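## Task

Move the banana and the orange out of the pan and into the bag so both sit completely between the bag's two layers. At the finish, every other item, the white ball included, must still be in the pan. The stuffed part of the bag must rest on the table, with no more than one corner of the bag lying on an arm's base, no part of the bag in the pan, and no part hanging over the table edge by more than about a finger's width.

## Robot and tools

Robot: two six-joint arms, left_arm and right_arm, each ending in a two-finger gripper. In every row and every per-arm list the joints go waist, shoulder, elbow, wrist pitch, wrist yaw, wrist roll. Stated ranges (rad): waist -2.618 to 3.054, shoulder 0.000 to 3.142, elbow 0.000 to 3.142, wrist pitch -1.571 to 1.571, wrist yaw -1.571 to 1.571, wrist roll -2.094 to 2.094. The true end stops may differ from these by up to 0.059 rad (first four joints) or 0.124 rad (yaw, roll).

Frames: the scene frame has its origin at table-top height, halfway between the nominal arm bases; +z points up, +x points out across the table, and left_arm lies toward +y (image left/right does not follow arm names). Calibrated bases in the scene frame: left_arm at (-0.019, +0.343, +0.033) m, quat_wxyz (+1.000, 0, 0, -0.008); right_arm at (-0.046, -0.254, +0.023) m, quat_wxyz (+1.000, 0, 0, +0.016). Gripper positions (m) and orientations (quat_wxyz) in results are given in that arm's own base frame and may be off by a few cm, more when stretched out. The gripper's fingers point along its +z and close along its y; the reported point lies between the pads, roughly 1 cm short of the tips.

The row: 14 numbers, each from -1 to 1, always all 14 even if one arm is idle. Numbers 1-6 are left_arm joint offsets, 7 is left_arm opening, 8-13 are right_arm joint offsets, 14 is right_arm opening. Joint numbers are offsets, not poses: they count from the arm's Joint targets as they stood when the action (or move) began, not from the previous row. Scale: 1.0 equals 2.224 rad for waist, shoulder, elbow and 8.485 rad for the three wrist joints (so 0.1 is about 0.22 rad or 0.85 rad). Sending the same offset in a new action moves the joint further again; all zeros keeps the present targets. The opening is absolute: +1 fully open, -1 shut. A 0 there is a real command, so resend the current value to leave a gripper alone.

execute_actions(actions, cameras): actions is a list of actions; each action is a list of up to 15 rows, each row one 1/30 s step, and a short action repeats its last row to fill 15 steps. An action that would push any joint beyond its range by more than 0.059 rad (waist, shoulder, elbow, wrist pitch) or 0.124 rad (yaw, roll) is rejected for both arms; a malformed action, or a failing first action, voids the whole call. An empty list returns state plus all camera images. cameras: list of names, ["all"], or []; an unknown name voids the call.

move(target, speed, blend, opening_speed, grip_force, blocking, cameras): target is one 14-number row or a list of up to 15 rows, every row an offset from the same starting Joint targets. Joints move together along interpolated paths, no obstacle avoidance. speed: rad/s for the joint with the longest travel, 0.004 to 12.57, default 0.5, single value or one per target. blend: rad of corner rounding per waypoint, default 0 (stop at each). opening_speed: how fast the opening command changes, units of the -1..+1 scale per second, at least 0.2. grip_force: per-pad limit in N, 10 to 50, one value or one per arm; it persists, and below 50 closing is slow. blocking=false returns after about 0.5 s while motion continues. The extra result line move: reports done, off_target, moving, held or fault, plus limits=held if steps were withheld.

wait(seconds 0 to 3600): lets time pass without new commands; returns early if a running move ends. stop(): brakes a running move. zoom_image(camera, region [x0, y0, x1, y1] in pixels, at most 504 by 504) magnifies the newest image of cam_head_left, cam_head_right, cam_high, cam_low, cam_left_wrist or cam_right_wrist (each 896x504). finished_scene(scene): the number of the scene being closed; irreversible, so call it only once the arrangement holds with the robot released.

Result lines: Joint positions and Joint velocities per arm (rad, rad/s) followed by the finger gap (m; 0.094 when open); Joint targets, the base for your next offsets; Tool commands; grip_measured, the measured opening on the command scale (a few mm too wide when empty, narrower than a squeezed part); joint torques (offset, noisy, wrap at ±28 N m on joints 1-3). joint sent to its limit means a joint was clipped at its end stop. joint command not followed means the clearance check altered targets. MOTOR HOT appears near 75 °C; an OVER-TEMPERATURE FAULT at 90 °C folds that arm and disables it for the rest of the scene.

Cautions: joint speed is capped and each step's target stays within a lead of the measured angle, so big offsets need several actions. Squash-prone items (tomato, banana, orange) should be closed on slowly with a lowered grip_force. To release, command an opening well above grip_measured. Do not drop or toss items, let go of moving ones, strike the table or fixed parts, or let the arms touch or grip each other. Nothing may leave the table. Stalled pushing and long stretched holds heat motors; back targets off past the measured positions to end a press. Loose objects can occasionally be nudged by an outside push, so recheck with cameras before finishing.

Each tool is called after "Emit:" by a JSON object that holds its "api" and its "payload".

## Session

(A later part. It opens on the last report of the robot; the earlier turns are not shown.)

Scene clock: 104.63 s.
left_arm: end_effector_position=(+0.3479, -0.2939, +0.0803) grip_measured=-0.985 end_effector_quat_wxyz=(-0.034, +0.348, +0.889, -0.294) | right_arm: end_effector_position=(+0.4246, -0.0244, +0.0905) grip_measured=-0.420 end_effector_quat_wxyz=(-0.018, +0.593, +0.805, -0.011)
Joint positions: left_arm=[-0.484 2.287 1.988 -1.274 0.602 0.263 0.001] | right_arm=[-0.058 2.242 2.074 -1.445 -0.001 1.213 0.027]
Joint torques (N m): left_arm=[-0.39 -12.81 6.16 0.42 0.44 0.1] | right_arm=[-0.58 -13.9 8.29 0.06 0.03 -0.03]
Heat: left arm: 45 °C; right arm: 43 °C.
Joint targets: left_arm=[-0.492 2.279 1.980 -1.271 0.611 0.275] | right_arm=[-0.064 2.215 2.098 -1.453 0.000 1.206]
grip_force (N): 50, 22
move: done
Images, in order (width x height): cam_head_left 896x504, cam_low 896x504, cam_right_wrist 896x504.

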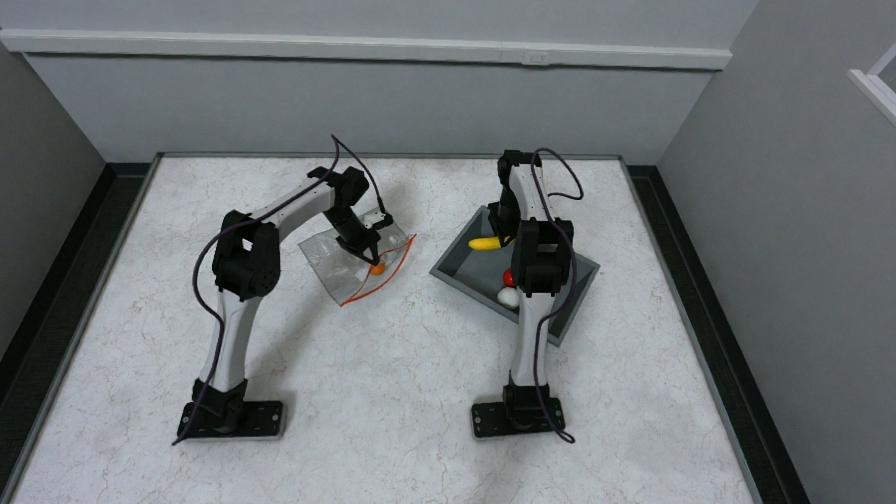

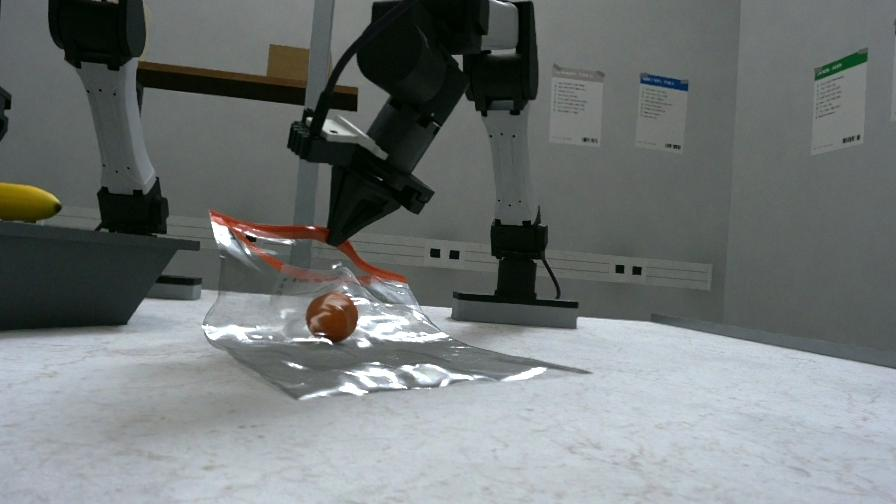

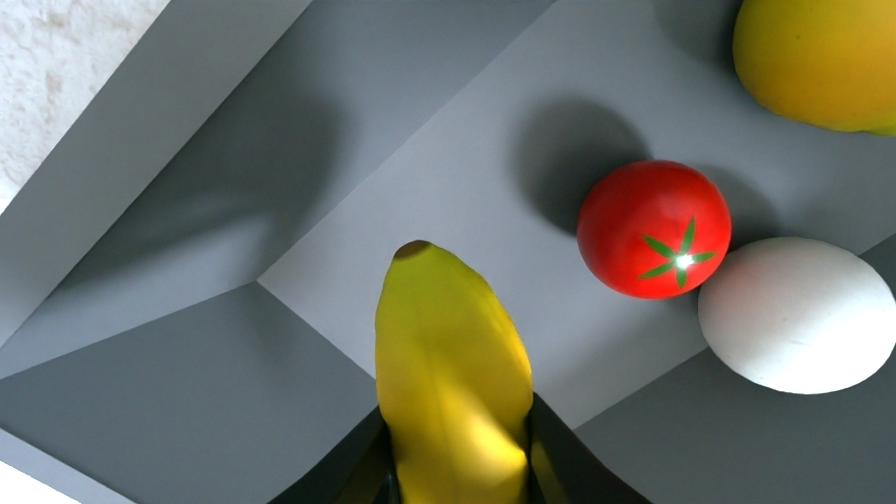

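Emit:
{"api": "move", "payload": {"target": [[0,0,0,0,0,0,-1,0.04,-0.045,-0.01,0.01,0,0,-0.5],[0,0,0,0,0,0,-1,0.2839,-0.1488,-0.2649,0.095,0,0.0335,-0.5]], "speed": [0.5,0.6], "blend": [0.06,0], "cameras": ["cam_right_wrist","cam_head_left","cam_low","cam_left_wrist"]}}

Emit:
{"api": "zoom_image", "payload": {"camera": "cam_head_left", "region": [310, 190, 440, 320]}}

Emit:
{"api": "zoom_image", "payload": {"camera": "cam_low", "region": [120, 160, 480, 380]}}

Scene clock: 107.90 s.
left_arm: end_effector_position=(+0.3500, -0.2932, +0.0793) grip_measured=-0.985 end_effector_quat_wxyz=(-0.029, +0.350, +0.890, -0.290) | right_arm: end_effector_position=(+0.3931, +0.2476, +0.0890) grip_measured=-0.420 end_effector_quat_wxyz=(+0.113, +0.429, +0.878, +0.181)
Joint positions: left_arm=[-0.483 2.287 1.988 -1.267 0.592 0.265 0.001] | right_arm=[0.563 1.931 1.506 -0.715 0.002 1.471 0.027]
Joint torques (N m): left_arm=[-0.47 -12.74 6.23 0.36 0.53 0.08] | right_arm=[0.24 -13.81 6.93 1.65 0 0.27]
Heat: left arm: 46 °C; right arm: 44 °C.
Joint targets: left_arm=[-0.492 2.279 1.980 -1.271 0.611 0.275] | right_arm=[0.567 1.884 1.509 -0.648 0.000 1.490]
grip_force (N): 50, 22
move: off_target (right_arm); blend cut to 0.05 rad at target 1; right_arm: the wrist pitch is farthest, 0.068 rad from its target
Images, in order (width x height): cam_head_left 896x504, cam_low 896x504, cam_left_wrist 896x504, cam_right_wrist 896x504.

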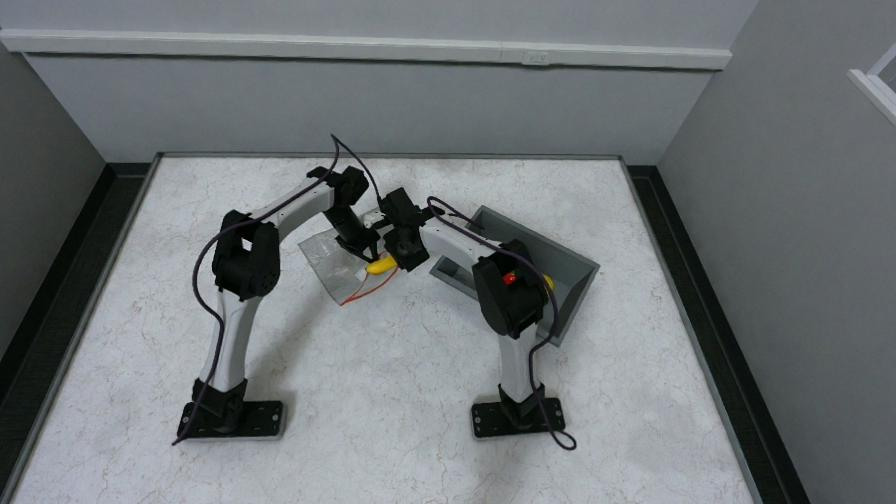

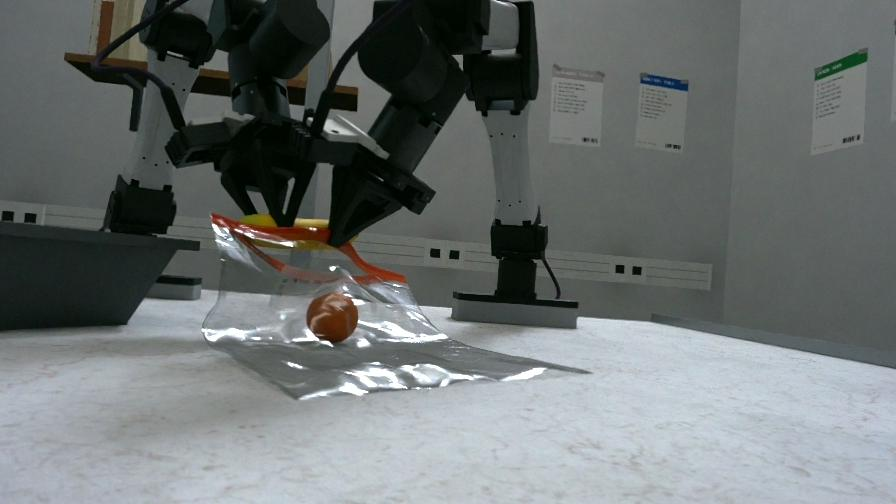

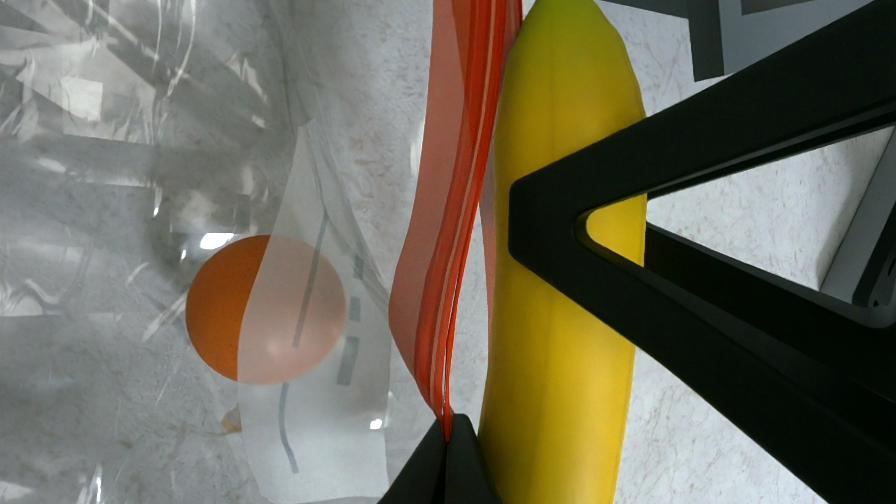

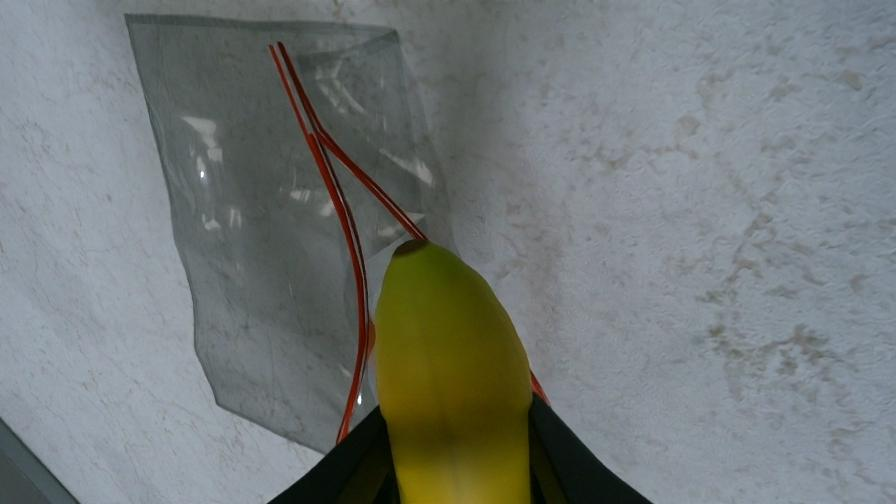

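Scaled by 3.877 from the camera's image (finer frame: 1280x720).

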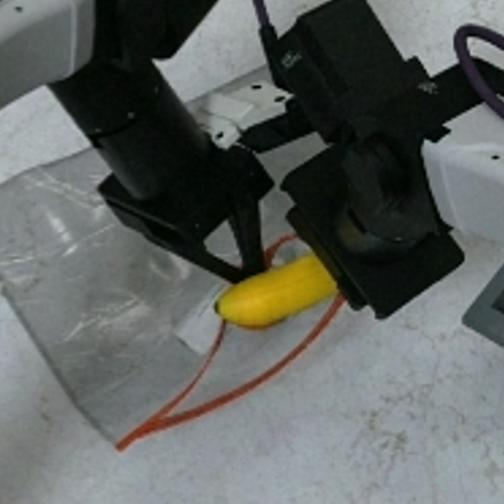

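Scaled by 1.400 from the camera's image (finer frame: 1280x720).

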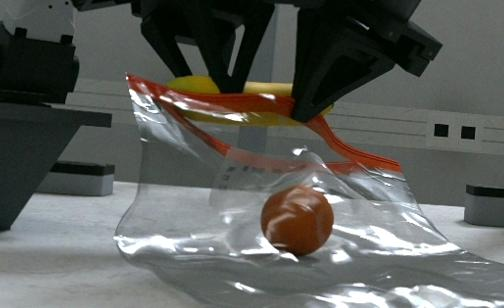

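Emit:
{"api": "move", "payload": {"target": [0,0,0,0,0,0,-1,0.0013,0.0364,0.0475,-0.0034,0,-0.0412,-0.5], "speed": 0.3, "cameras": ["cam_right_wrist","cam_head_left","cam_low","cam_left_wrist"]}}

Emit:
{"api": "zoom_image", "payload": {"camera": "cam_head_left", "region": [310, 190, 440, 320]}}

Scene clock: 111.27 s.
left_arm: end_effector_position=(+0.3500, -0.2932, +0.0793) grip_measured=-0.985 end_effector_quat_wxyz=(-0.029, +0.350, +0.890, -0.290) | right_arm: end_effector_position=(+0.4099, +0.2582, +0.1076) grip_measured=-0.420 end_effector_quat_wxyz=(+0.160, +0.278, +0.930, +0.182)
Joint positions: left_arm=[-0.483 2.287 1.988 -1.267 0.592 0.265 0.001] | right_arm=[0.563 1.95 1.581 -0.713 0.002 1.143 0.027]
Joint torques (N m): left_arm=[-0.47 -12.79 6.19 0.34 0.54 0.07] | right_arm=[0.72 -8.66 10.02 1.49 0 0.04]
Heat: left arm: 46 °C; right arm: 44 °C.
Joint targets: left_arm=[-0.492 2.279 1.980 -1.271 0.611 0.275] | right_arm=[0.570 1.965 1.615 -0.676 0.000 1.140]
grip_force (N): 50, 22
move: off_target (right_arm); right_arm: the wrist pitch is farthest, 0.036 rad from its target
Images, in order (width x height): cam_head_left 896x504, cam_low 896x504, cam_left_wrist 896x504, cam_right_wrist 896x504.

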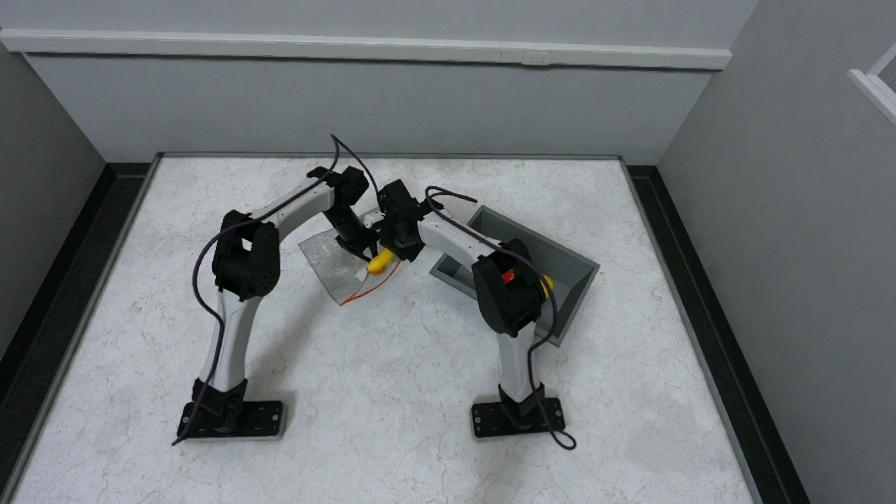

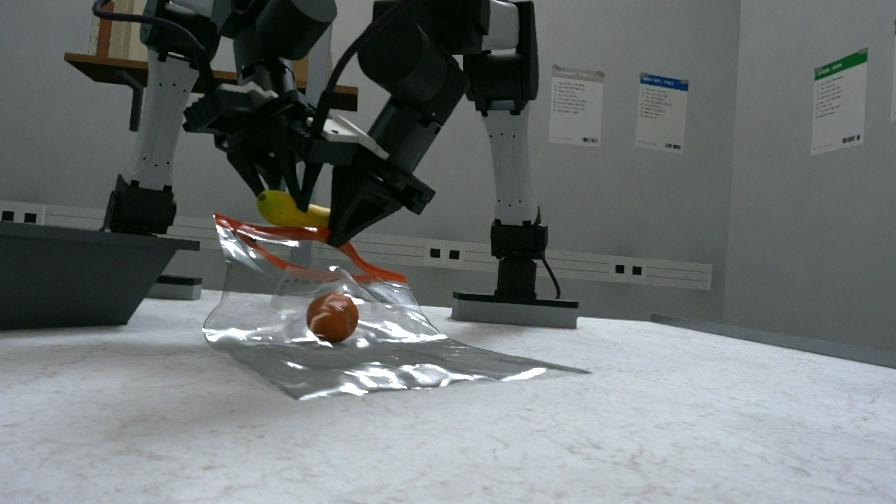

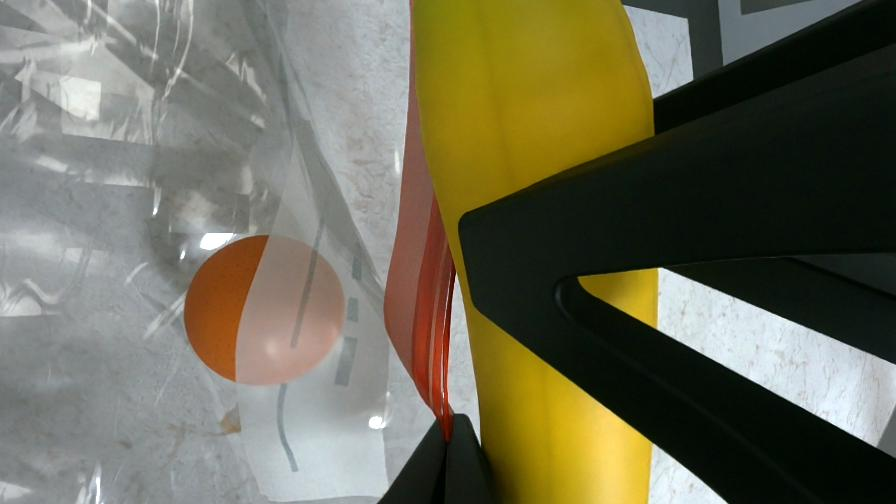

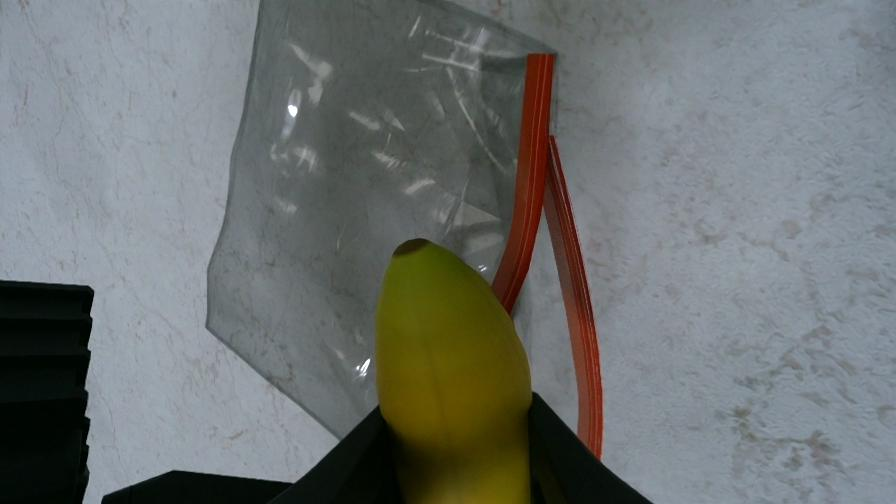

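Scaled by 3.877 from the camera's image (finer frame: 1280x720).

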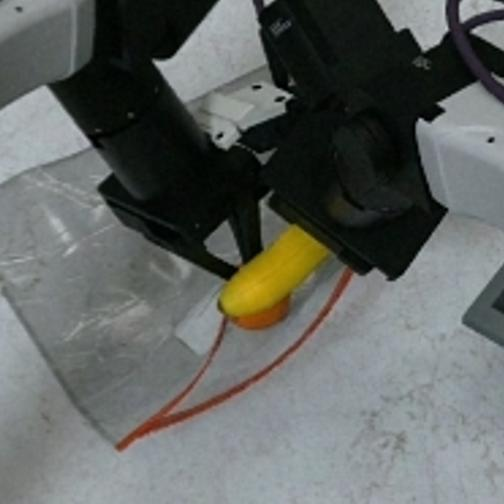

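Emit:
{"api": "move", "payload": {"target": [[0,0,0,0,0,0,-1,-0.004,-0.0292,-0.0478,0.0034,0,0.0165,-0.5],[0,0,0,0,0,0,-1,-0.004,0.0259,-0.1489,0.0433,0,0.0165,-0.5]], "speed": [0.2,0.22], "blend": [0.02,0], "cameras": ["cam_right_wrist","cam_head_left","cam_low","cam_left_wrist"]}}

Emit:
{"api": "zoom_image", "payload": {"camera": "cam_head_left", "region": [310, 190, 440, 320]}}

Emit:
{"api": "zoom_image", "payload": {"camera": "cam_low", "region": [120, 160, 480, 380]}}

Scene clock: 114.53 s.
left_arm: end_effector_position=(+0.3498, -0.2936, +0.0796) grip_measured=-0.985 end_effector_quat_wxyz=(-0.030, +0.350, +0.890, -0.291) | right_arm: end_effector_position=(+0.4021, +0.2533, +0.0376) grip_measured=-0.420 end_effector_quat_wxyz=(+0.150, +0.337, +0.909, +0.194)
Joint positions: left_arm=[-0.483 2.287 1.988 -1.267 0.595 0.265 0.001] | right_arm=[0.563 1.982 1.336 -0.429 0.002 1.273 0.027]
Joint torques (N m): left_arm=[-0.49 -12.79 6.17 0.35 0.5 0.08] | right_arm=[0.09 -9.96 6.74 1.16 0.02 0.02]
Heat: left arm: 46 °C; right arm: 44 °C.
Joint targets: left_arm=[-0.492 2.279 1.980 -1.271 0.611 0.275] | right_arm=[0.563 1.981 1.339 -0.424 0.002 1.273]
grip_force (N): 50, 22
move: held (right_arm; a check stopped the path); path passed 1 of 2 targets; limits=held; right_arm: the wrist pitch is farthest, 0.120 rad from its target
joint command not followed: on one or more control steps a check withheld the commanded joint targets of the right arm, and it was not sent them on those steps.
cause: the commanded joint targets, or the way to them, would bring a part of the robot too close to another arm (this arm's wrist (the part past the wrist pitch) and the left arm's wrist camera, at the place that arm is still heading or pushing toward).
Images, in order (width x height): cam_head_left 896x504, cam_low 896x504, cam_left_wrist 896x504, cam_right_wrist 896x504.

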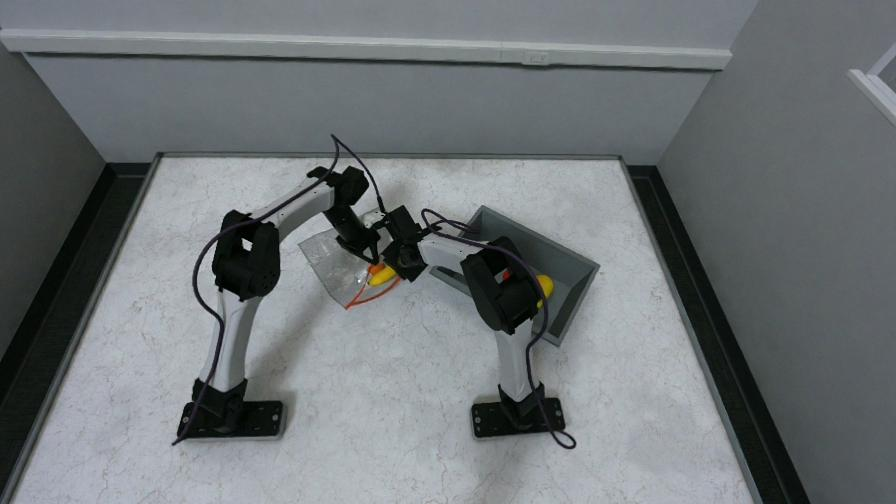

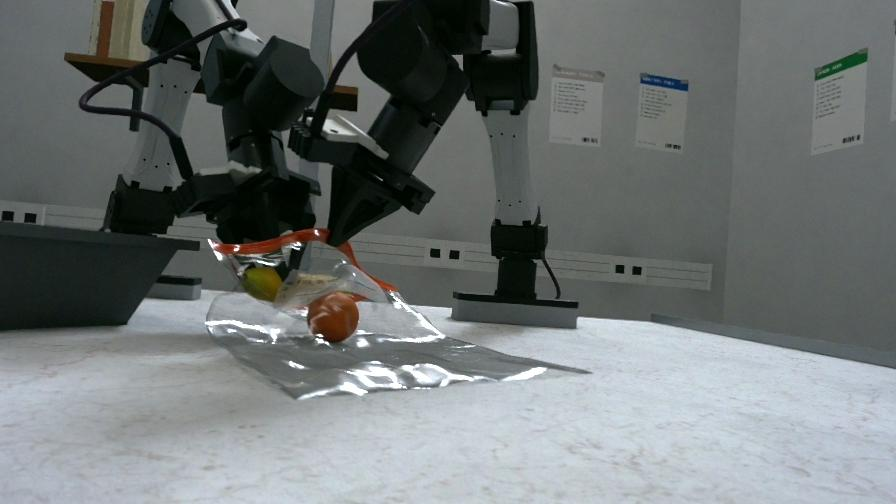

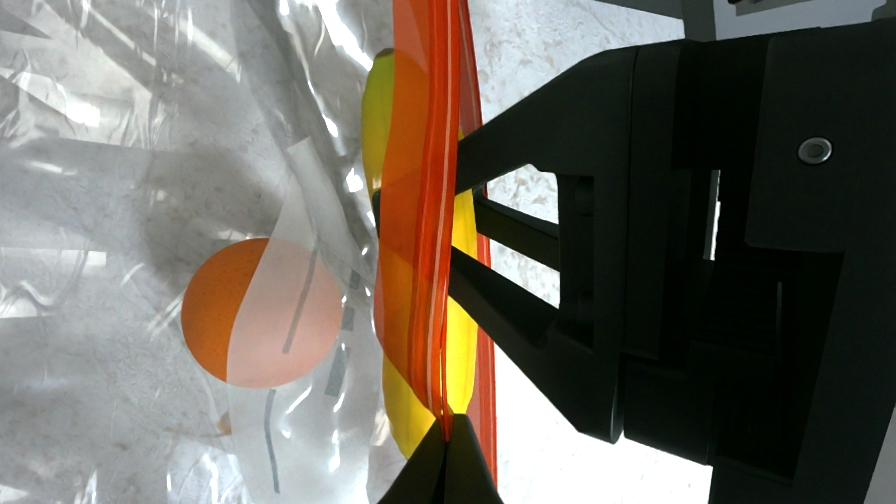

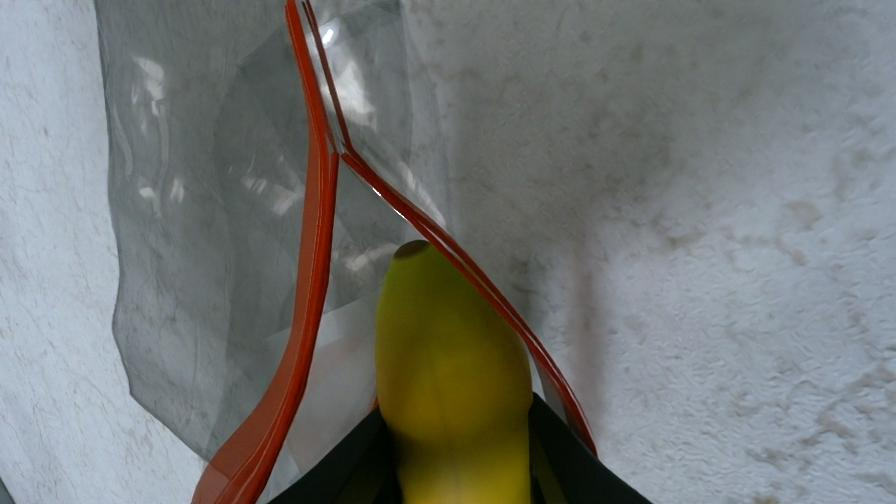

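Scaled by 3.877 from the camera's image (finer frame: 1280x720).

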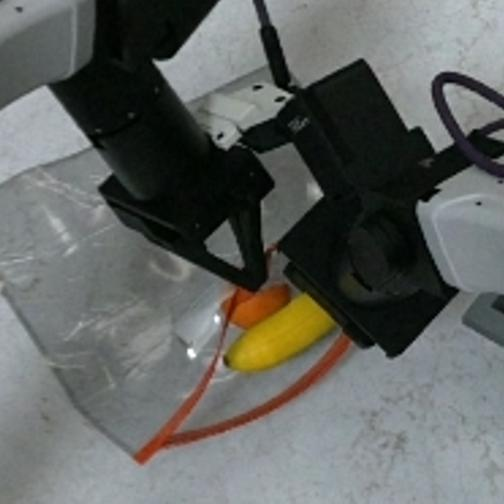

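Scaled by 1.400 from the camera's image (finer frame: 1280x720).

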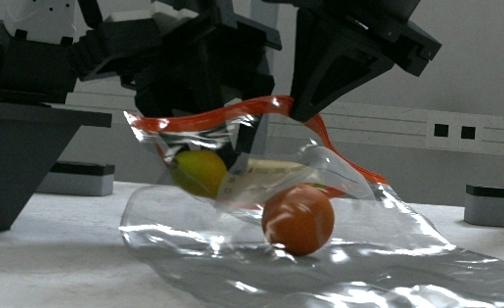

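Emit:
{"api": "move", "payload": {"target": [[0,0,0,0,0,0,-1,0,-0.022,-0.1676,0.0712,0,0,-0.42],[0,0,0,0,0,0,-1,0,-0.022,-0.1676,0.0712,0,0,-0.02],[0,0,0,0,0,0,-1,0,-0.2455,-0.2425,0.0323,0,0,-0.02]], "speed": [0.25,0.2,0.3], "opening_speed": 0.5, "cameras": ["cam_right_wrist","cam_head_left","cam_low","cam_left_wrist"]}}

Emit:
{"api": "zoom_image", "payload": {"camera": "cam_head_left", "region": [310, 190, 440, 320]}}

Emit:
{"api": "zoom_image", "payload": {"camera": "cam_low", "region": [120, 160, 480, 380]}}

Scene clock: 121.73 s.
left_arm: end_effector_position=(+0.3498, -0.2936, +0.0796) grip_measured=-0.985 end_effector_quat_wxyz=(-0.030, +0.350, +0.890, -0.291) | right_arm: end_effector_position=(+0.3324, +0.2100, +0.0945) grip_measured=-0.021 end_effector_quat_wxyz=(+0.226, +0.320, +0.871, +0.296)
Joint positions: left_arm=[-0.483 2.287 1.988 -1.267 0.595 0.265 0.001] | right_arm=[0.563 1.461 0.804 -0.151 -0.002 1.268 0.046]
Joint torques (N m): left_arm=[-0.49 -12.78 6.15 0.34 0.49 0.08] | right_arm=[0.03 -8.02 6.32 1.52 0.04 0.06]
Heat: left arm: 47 °C; right arm: 44 °C.
Joint targets: left_arm=[-0.492 2.279 1.980 -1.271 0.611 0.275] | right_arm=[0.563 1.435 0.799 -0.150 0.002 1.273]
grip_force (N): 50, 22
move: done
Images, in order (width x height): cam_head_left 896x504, cam_low 896x504, cam_left_wrist 896x504, cam_right_wrist 896x504.

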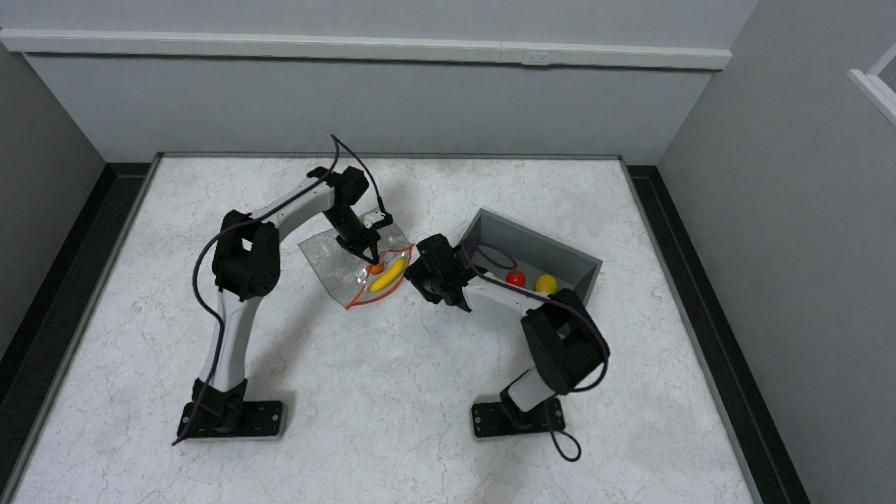

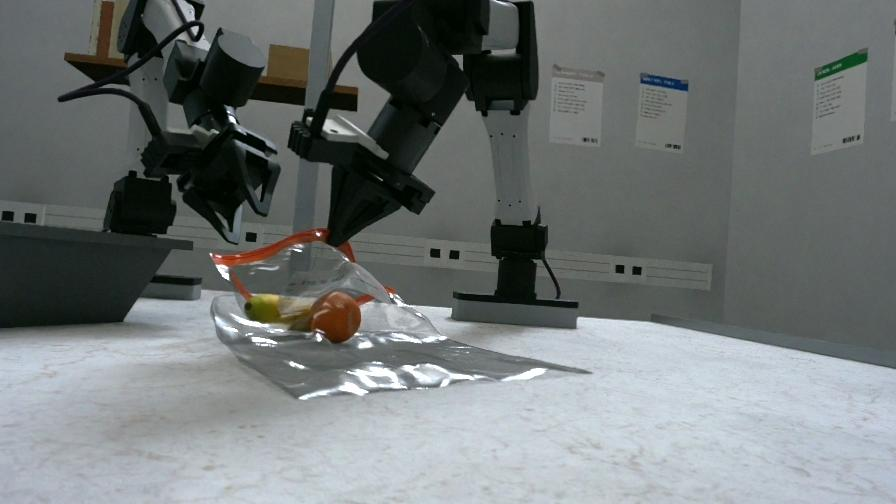

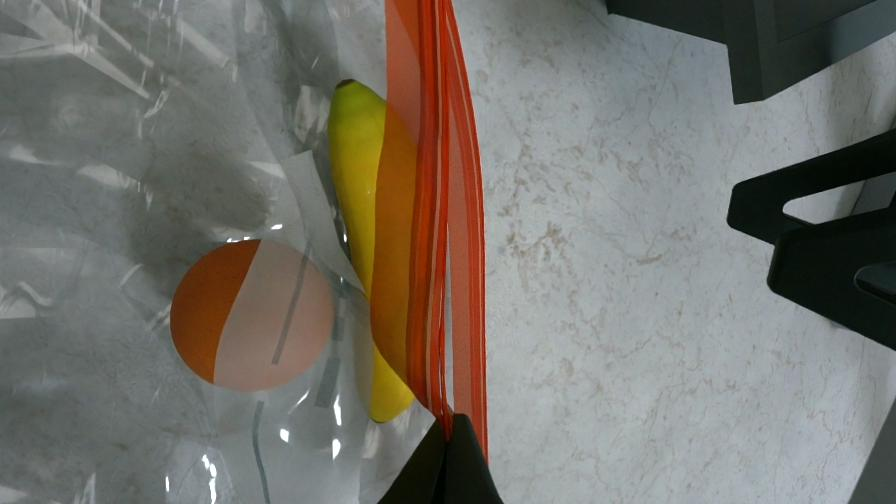

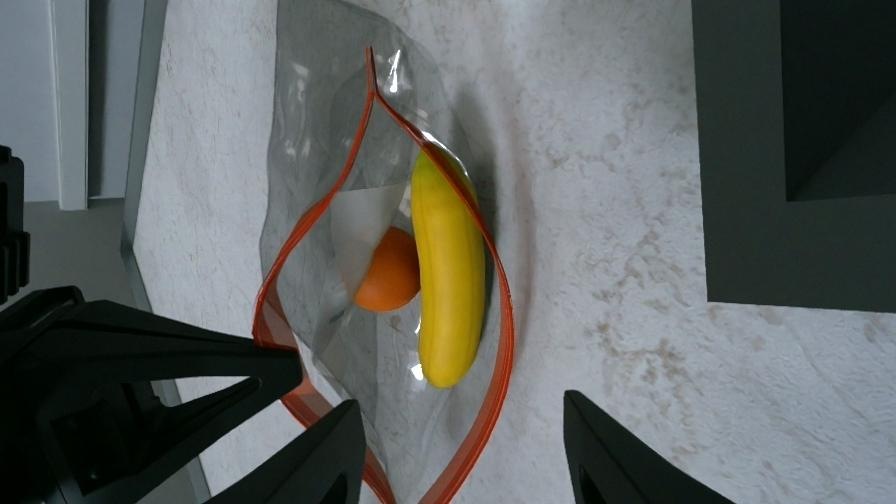

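Scaled by 3.877 from the camera's image (finer frame: 1280x720).

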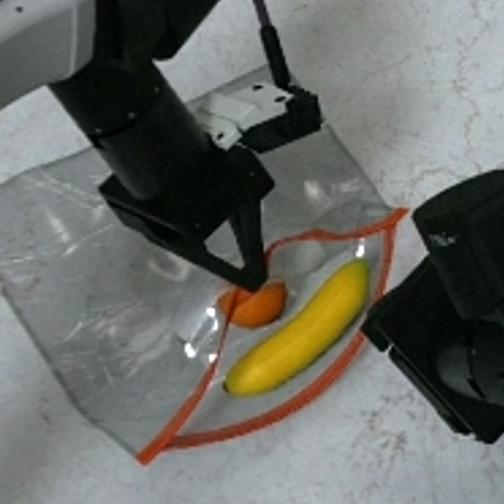

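Scaled by 1.400 from the camera's image (finer frame: 1280x720).

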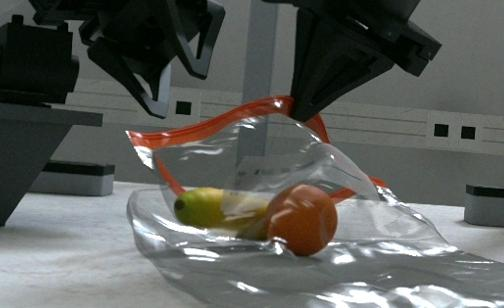

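Emit:
{"api": "move", "payload": {"target": [[0,0,0,0,0,0,-1,0,-0.1956,-0.022,0,0,0,-0.02],[0,0,0,0,0,0,-1,-0.343,-0.1956,-0.022,0,0,0,-0.02]], "blend": [0.1,0], "speed": 1.0, "cameras": ["cam_head_left","cam_low","cam_left_wrist","cam_high"]}}

Scene clock: 124.93 s.
left_arm: end_effector_position=(+0.3498, -0.2936, +0.0796) grip_measured=-0.985 end_effector_quat_wxyz=(-0.030, +0.350, +0.890, -0.291) | right_arm: end_effector_position=(+0.3517, -0.0687, +0.2353) grip_measured=-0.021 end_effector_quat_wxyz=(+0.472, +0.558, +0.622, +0.282)
Joint positions: left_arm=[-0.483 2.287 1.988 -1.267 0.595 0.265 0.001] | right_arm=[-0.194 1.005 0.754 -0.157 -0.001 1.268 0.046]
Joint torques (N m): left_arm=[-0.5 -12.81 6.19 0.35 0.5 0.08] | right_arm=[-0.59 -3.12 7.31 1.94 0.02 0.05]
Heat: left arm: 47 °C; right arm: 44 °C.
Joint targets: left_arm=[-0.492 2.279 1.980 -1.271 0.611 0.275] | right_arm=[-0.200 1.000 0.751 -0.150 0.002 1.273]
grip_force (N): 50, 22
move: done
Images, in order (width x height): cam_head_left 896x504, cam_high 896x504, cam_low 896x504, cam_left_wrist 896x504.

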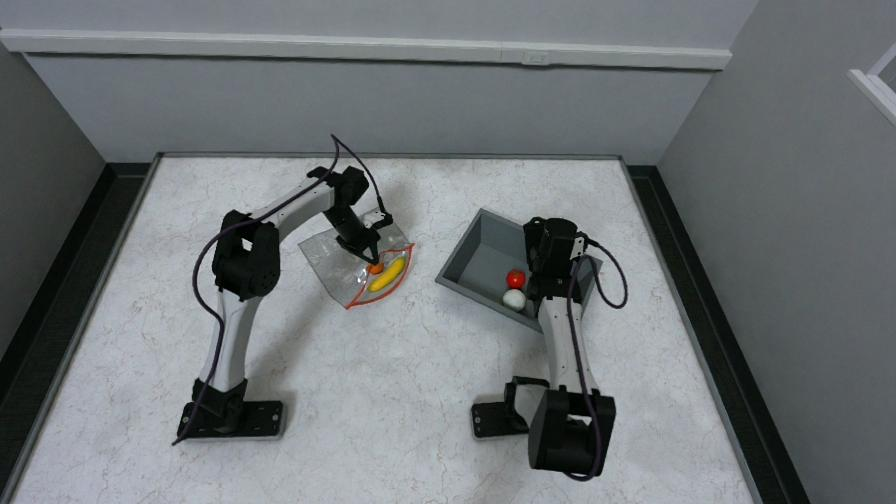

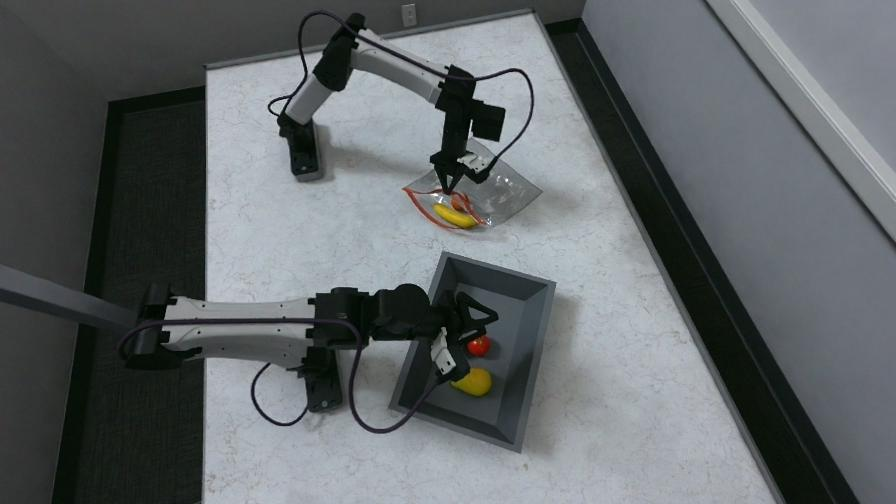

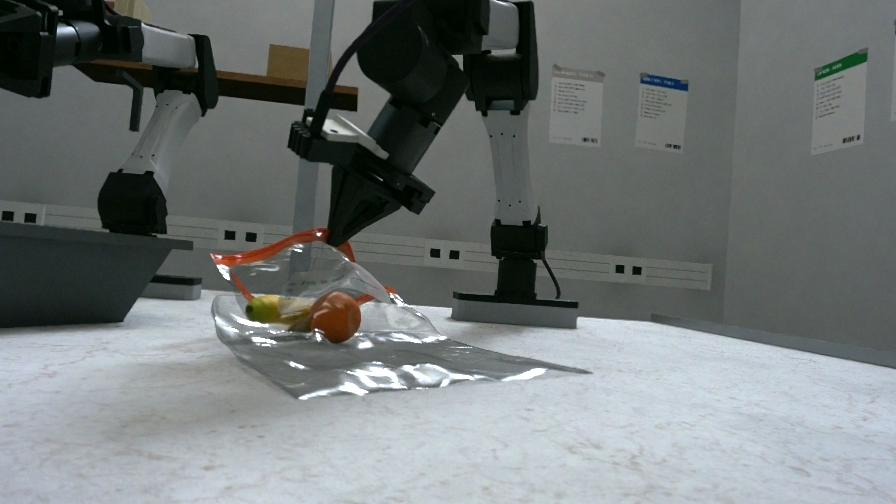

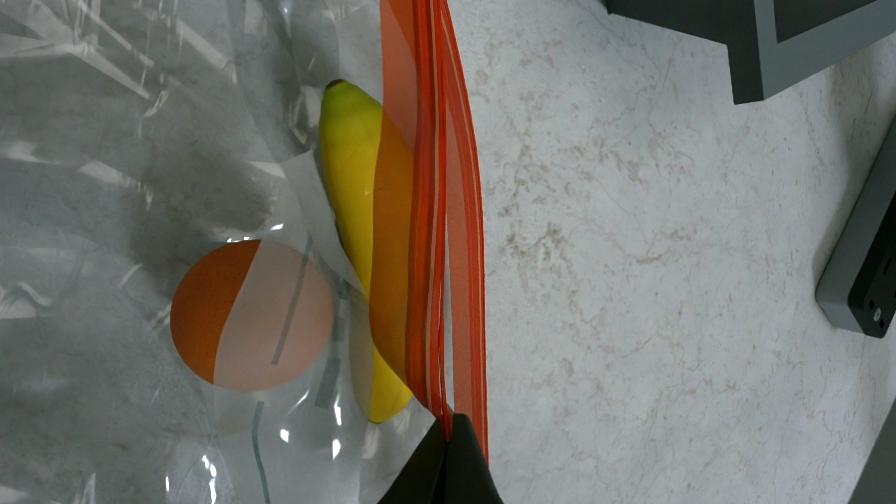

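Emit:
{"api": "zoom_image", "payload": {"camera": "cam_head_left", "region": [320, 200, 460, 320]}}

Emit:
{"api": "zoom_image", "payload": {"camera": "cam_low", "region": [180, 210, 420, 400]}}

Scaled by 3.600 from the camera's image (finer frame: 1280x720).

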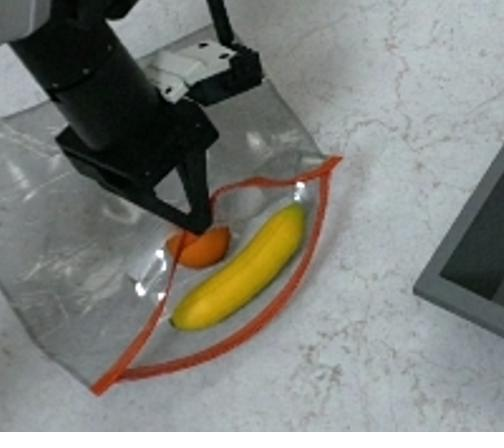

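Scaled by 2.100 from the camera's image (finer frame: 1280x720).

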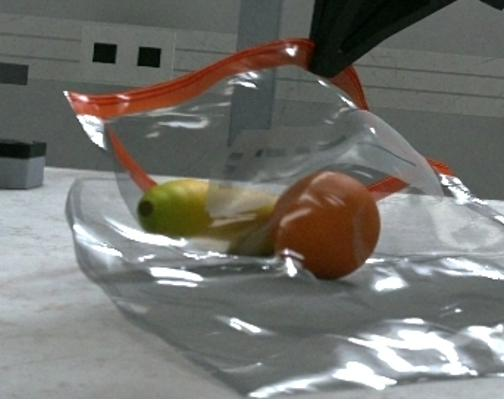

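Emit:
{"api": "move", "payload": {"target": [[0,0,0,0,0,0,-1,0.3754,0,0,0,0,-0.3001,-1],[0,0,0,0,0,0,-1,0.3754,0.2978,-0.0599,0.0749,0,-0.3001,-1]], "blend": [0.15,0], "speed": [1.2,0.6], "cameras": ["cam_head_left","cam_low","cam_right_wrist"]}}

Scene clock: 132.87 s.
left_arm: end_effector_position=(+0.3498, -0.2936, +0.0796) grip_measured=-0.985 end_effector_quat_wxyz=(-0.030, +0.350, +0.890, -0.291) | right_arm: end_effector_position=(+0.3451, +0.2506, +0.0609) grip_measured=-0.990 end_effector_quat_wxyz=(-0.453, +0.713, -0.513, +0.150)
Joint positions: left_arm=[-0.483 2.287 1.988 -1.267 0.595 0.265 0.001] | right_arm=[0.628 1.656 0.617 0.465 0 -1.267 0]
Joint torques (N m): left_arm=[-0.44 -12.83 6.19 0.35 0.5 0.08] | right_arm=[0.69 -5.97 5.89 1.97 -0.04 0.03]
Heat: left arm: 47 °C; right arm: 41 °C.
Joint targets: left_arm=[-0.492 2.279 1.980 -1.271 0.611 0.275] | right_arm=[0.635 1.662 0.618 0.485 0.002 -1.273]
grip_force (N): 50, 22
move: done

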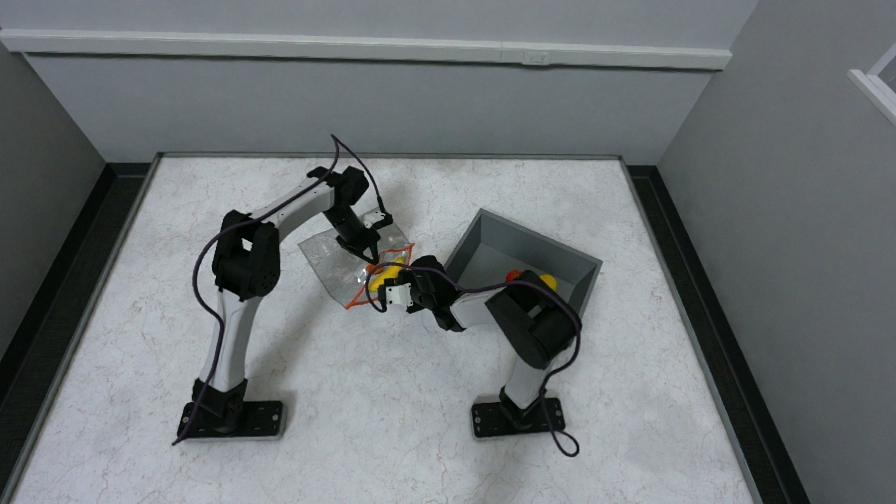

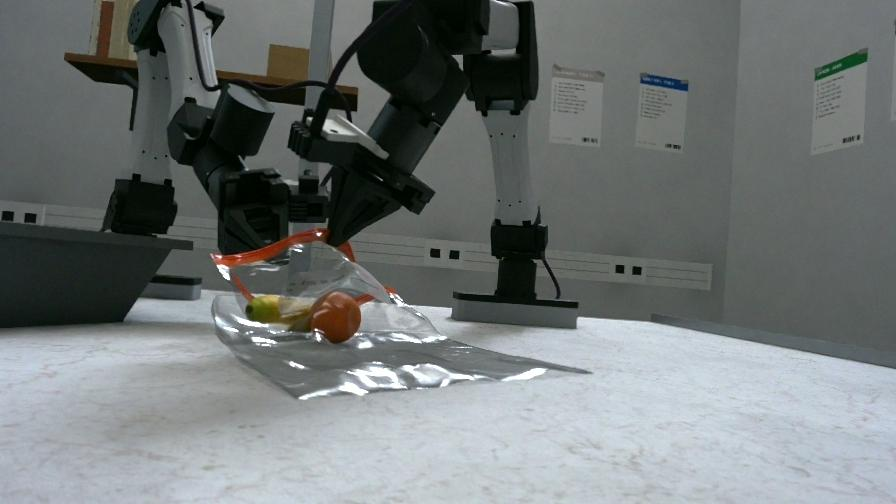

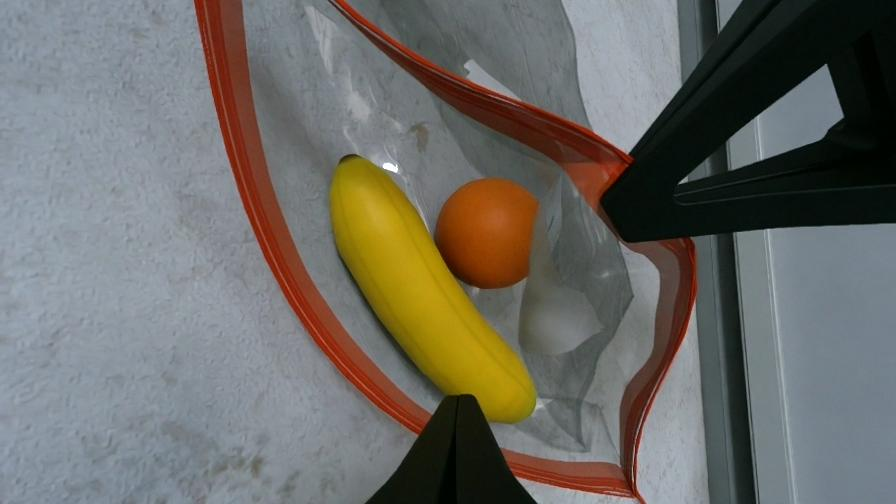

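Emit:
{"api": "zoom_image", "payload": {"camera": "cam_head_left", "region": [320, 220, 460, 340]}}

Scaled by 3.600 from the camera's image (finer frame: 1280x720).

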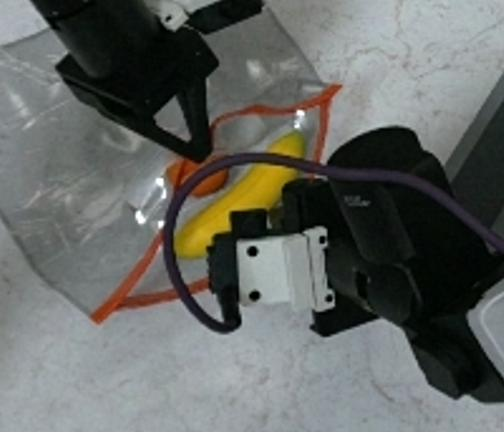

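Emit:
{"api": "move", "payload": {"target": [0,0,0,0,0,0,-1,-0.0198,0.1188,-0.0286,0.0387,0,0,-1], "speed": 0.5, "cameras": ["cam_low","cam_right_wrist"]}}

Emit:
{"api": "zoom_image", "payload": {"camera": "cam_low", "region": [180, 210, 420, 400]}}

Scene clock: 136.50 s.
left_arm: end_effector_position=(+0.3498, -0.2936, +0.0796) grip_measured=-0.985 end_effector_quat_wxyz=(-0.030, +0.350, +0.890, -0.291) | right_arm: end_effector_position=(+0.3537, +0.2407, +0.0007) grip_measured=-0.990 end_effector_quat_wxyz=(-0.453, +0.705, -0.523, +0.158)
Joint positions: left_arm=[-0.483 2.287 1.988 -1.267 0.595 0.265 0.001] | right_arm=[0.598 1.917 0.555 0.793 0 -1.267 0]
Joint torques (N m): left_arm=[-0.46 -12.79 6.16 0.35 0.49 0.08] | right_arm=[-0.62 -6.5 4.16 1.88 -0.04 0.03]
Heat: left arm: 48 °C; right arm: 41 °C.
Joint targets: left_arm=[-0.492 2.279 1.980 -1.271 0.611 0.275] | right_arm=[0.591 1.926 0.554 0.813 0.002 -1.273]
grip_force (N): 50, 22
move: done

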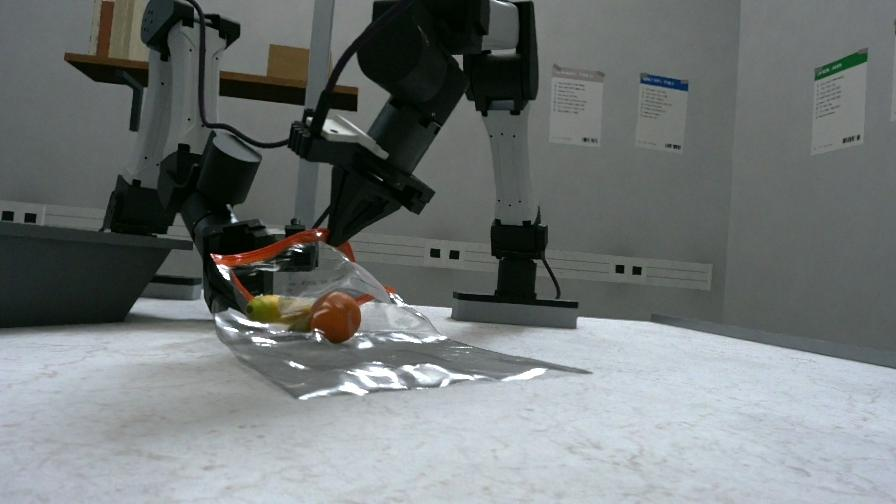

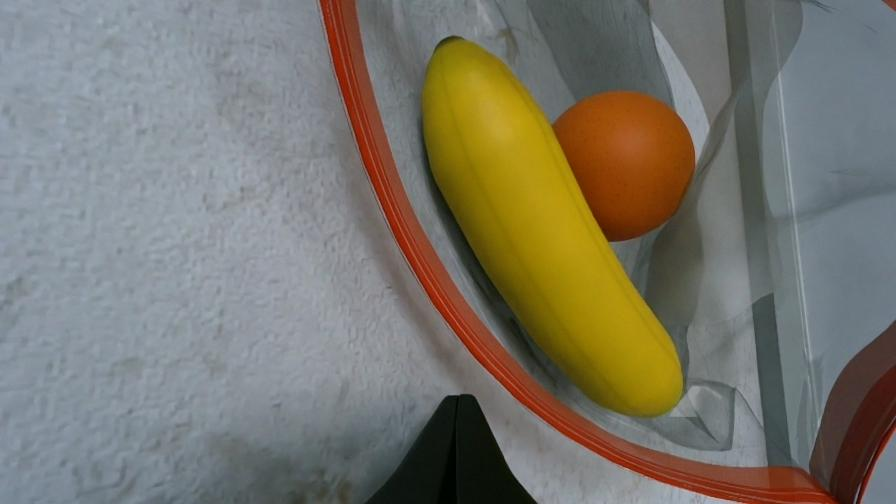

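Scaled by 2.100 from the camera's image (finer frame: 1280x720).

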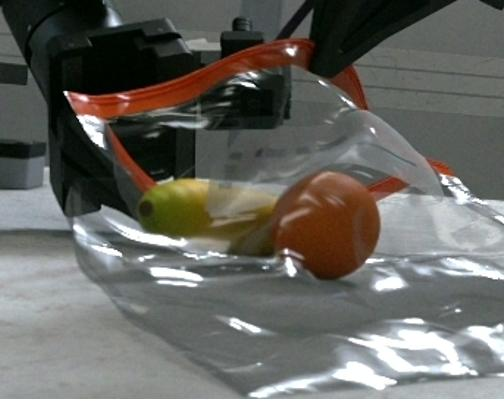

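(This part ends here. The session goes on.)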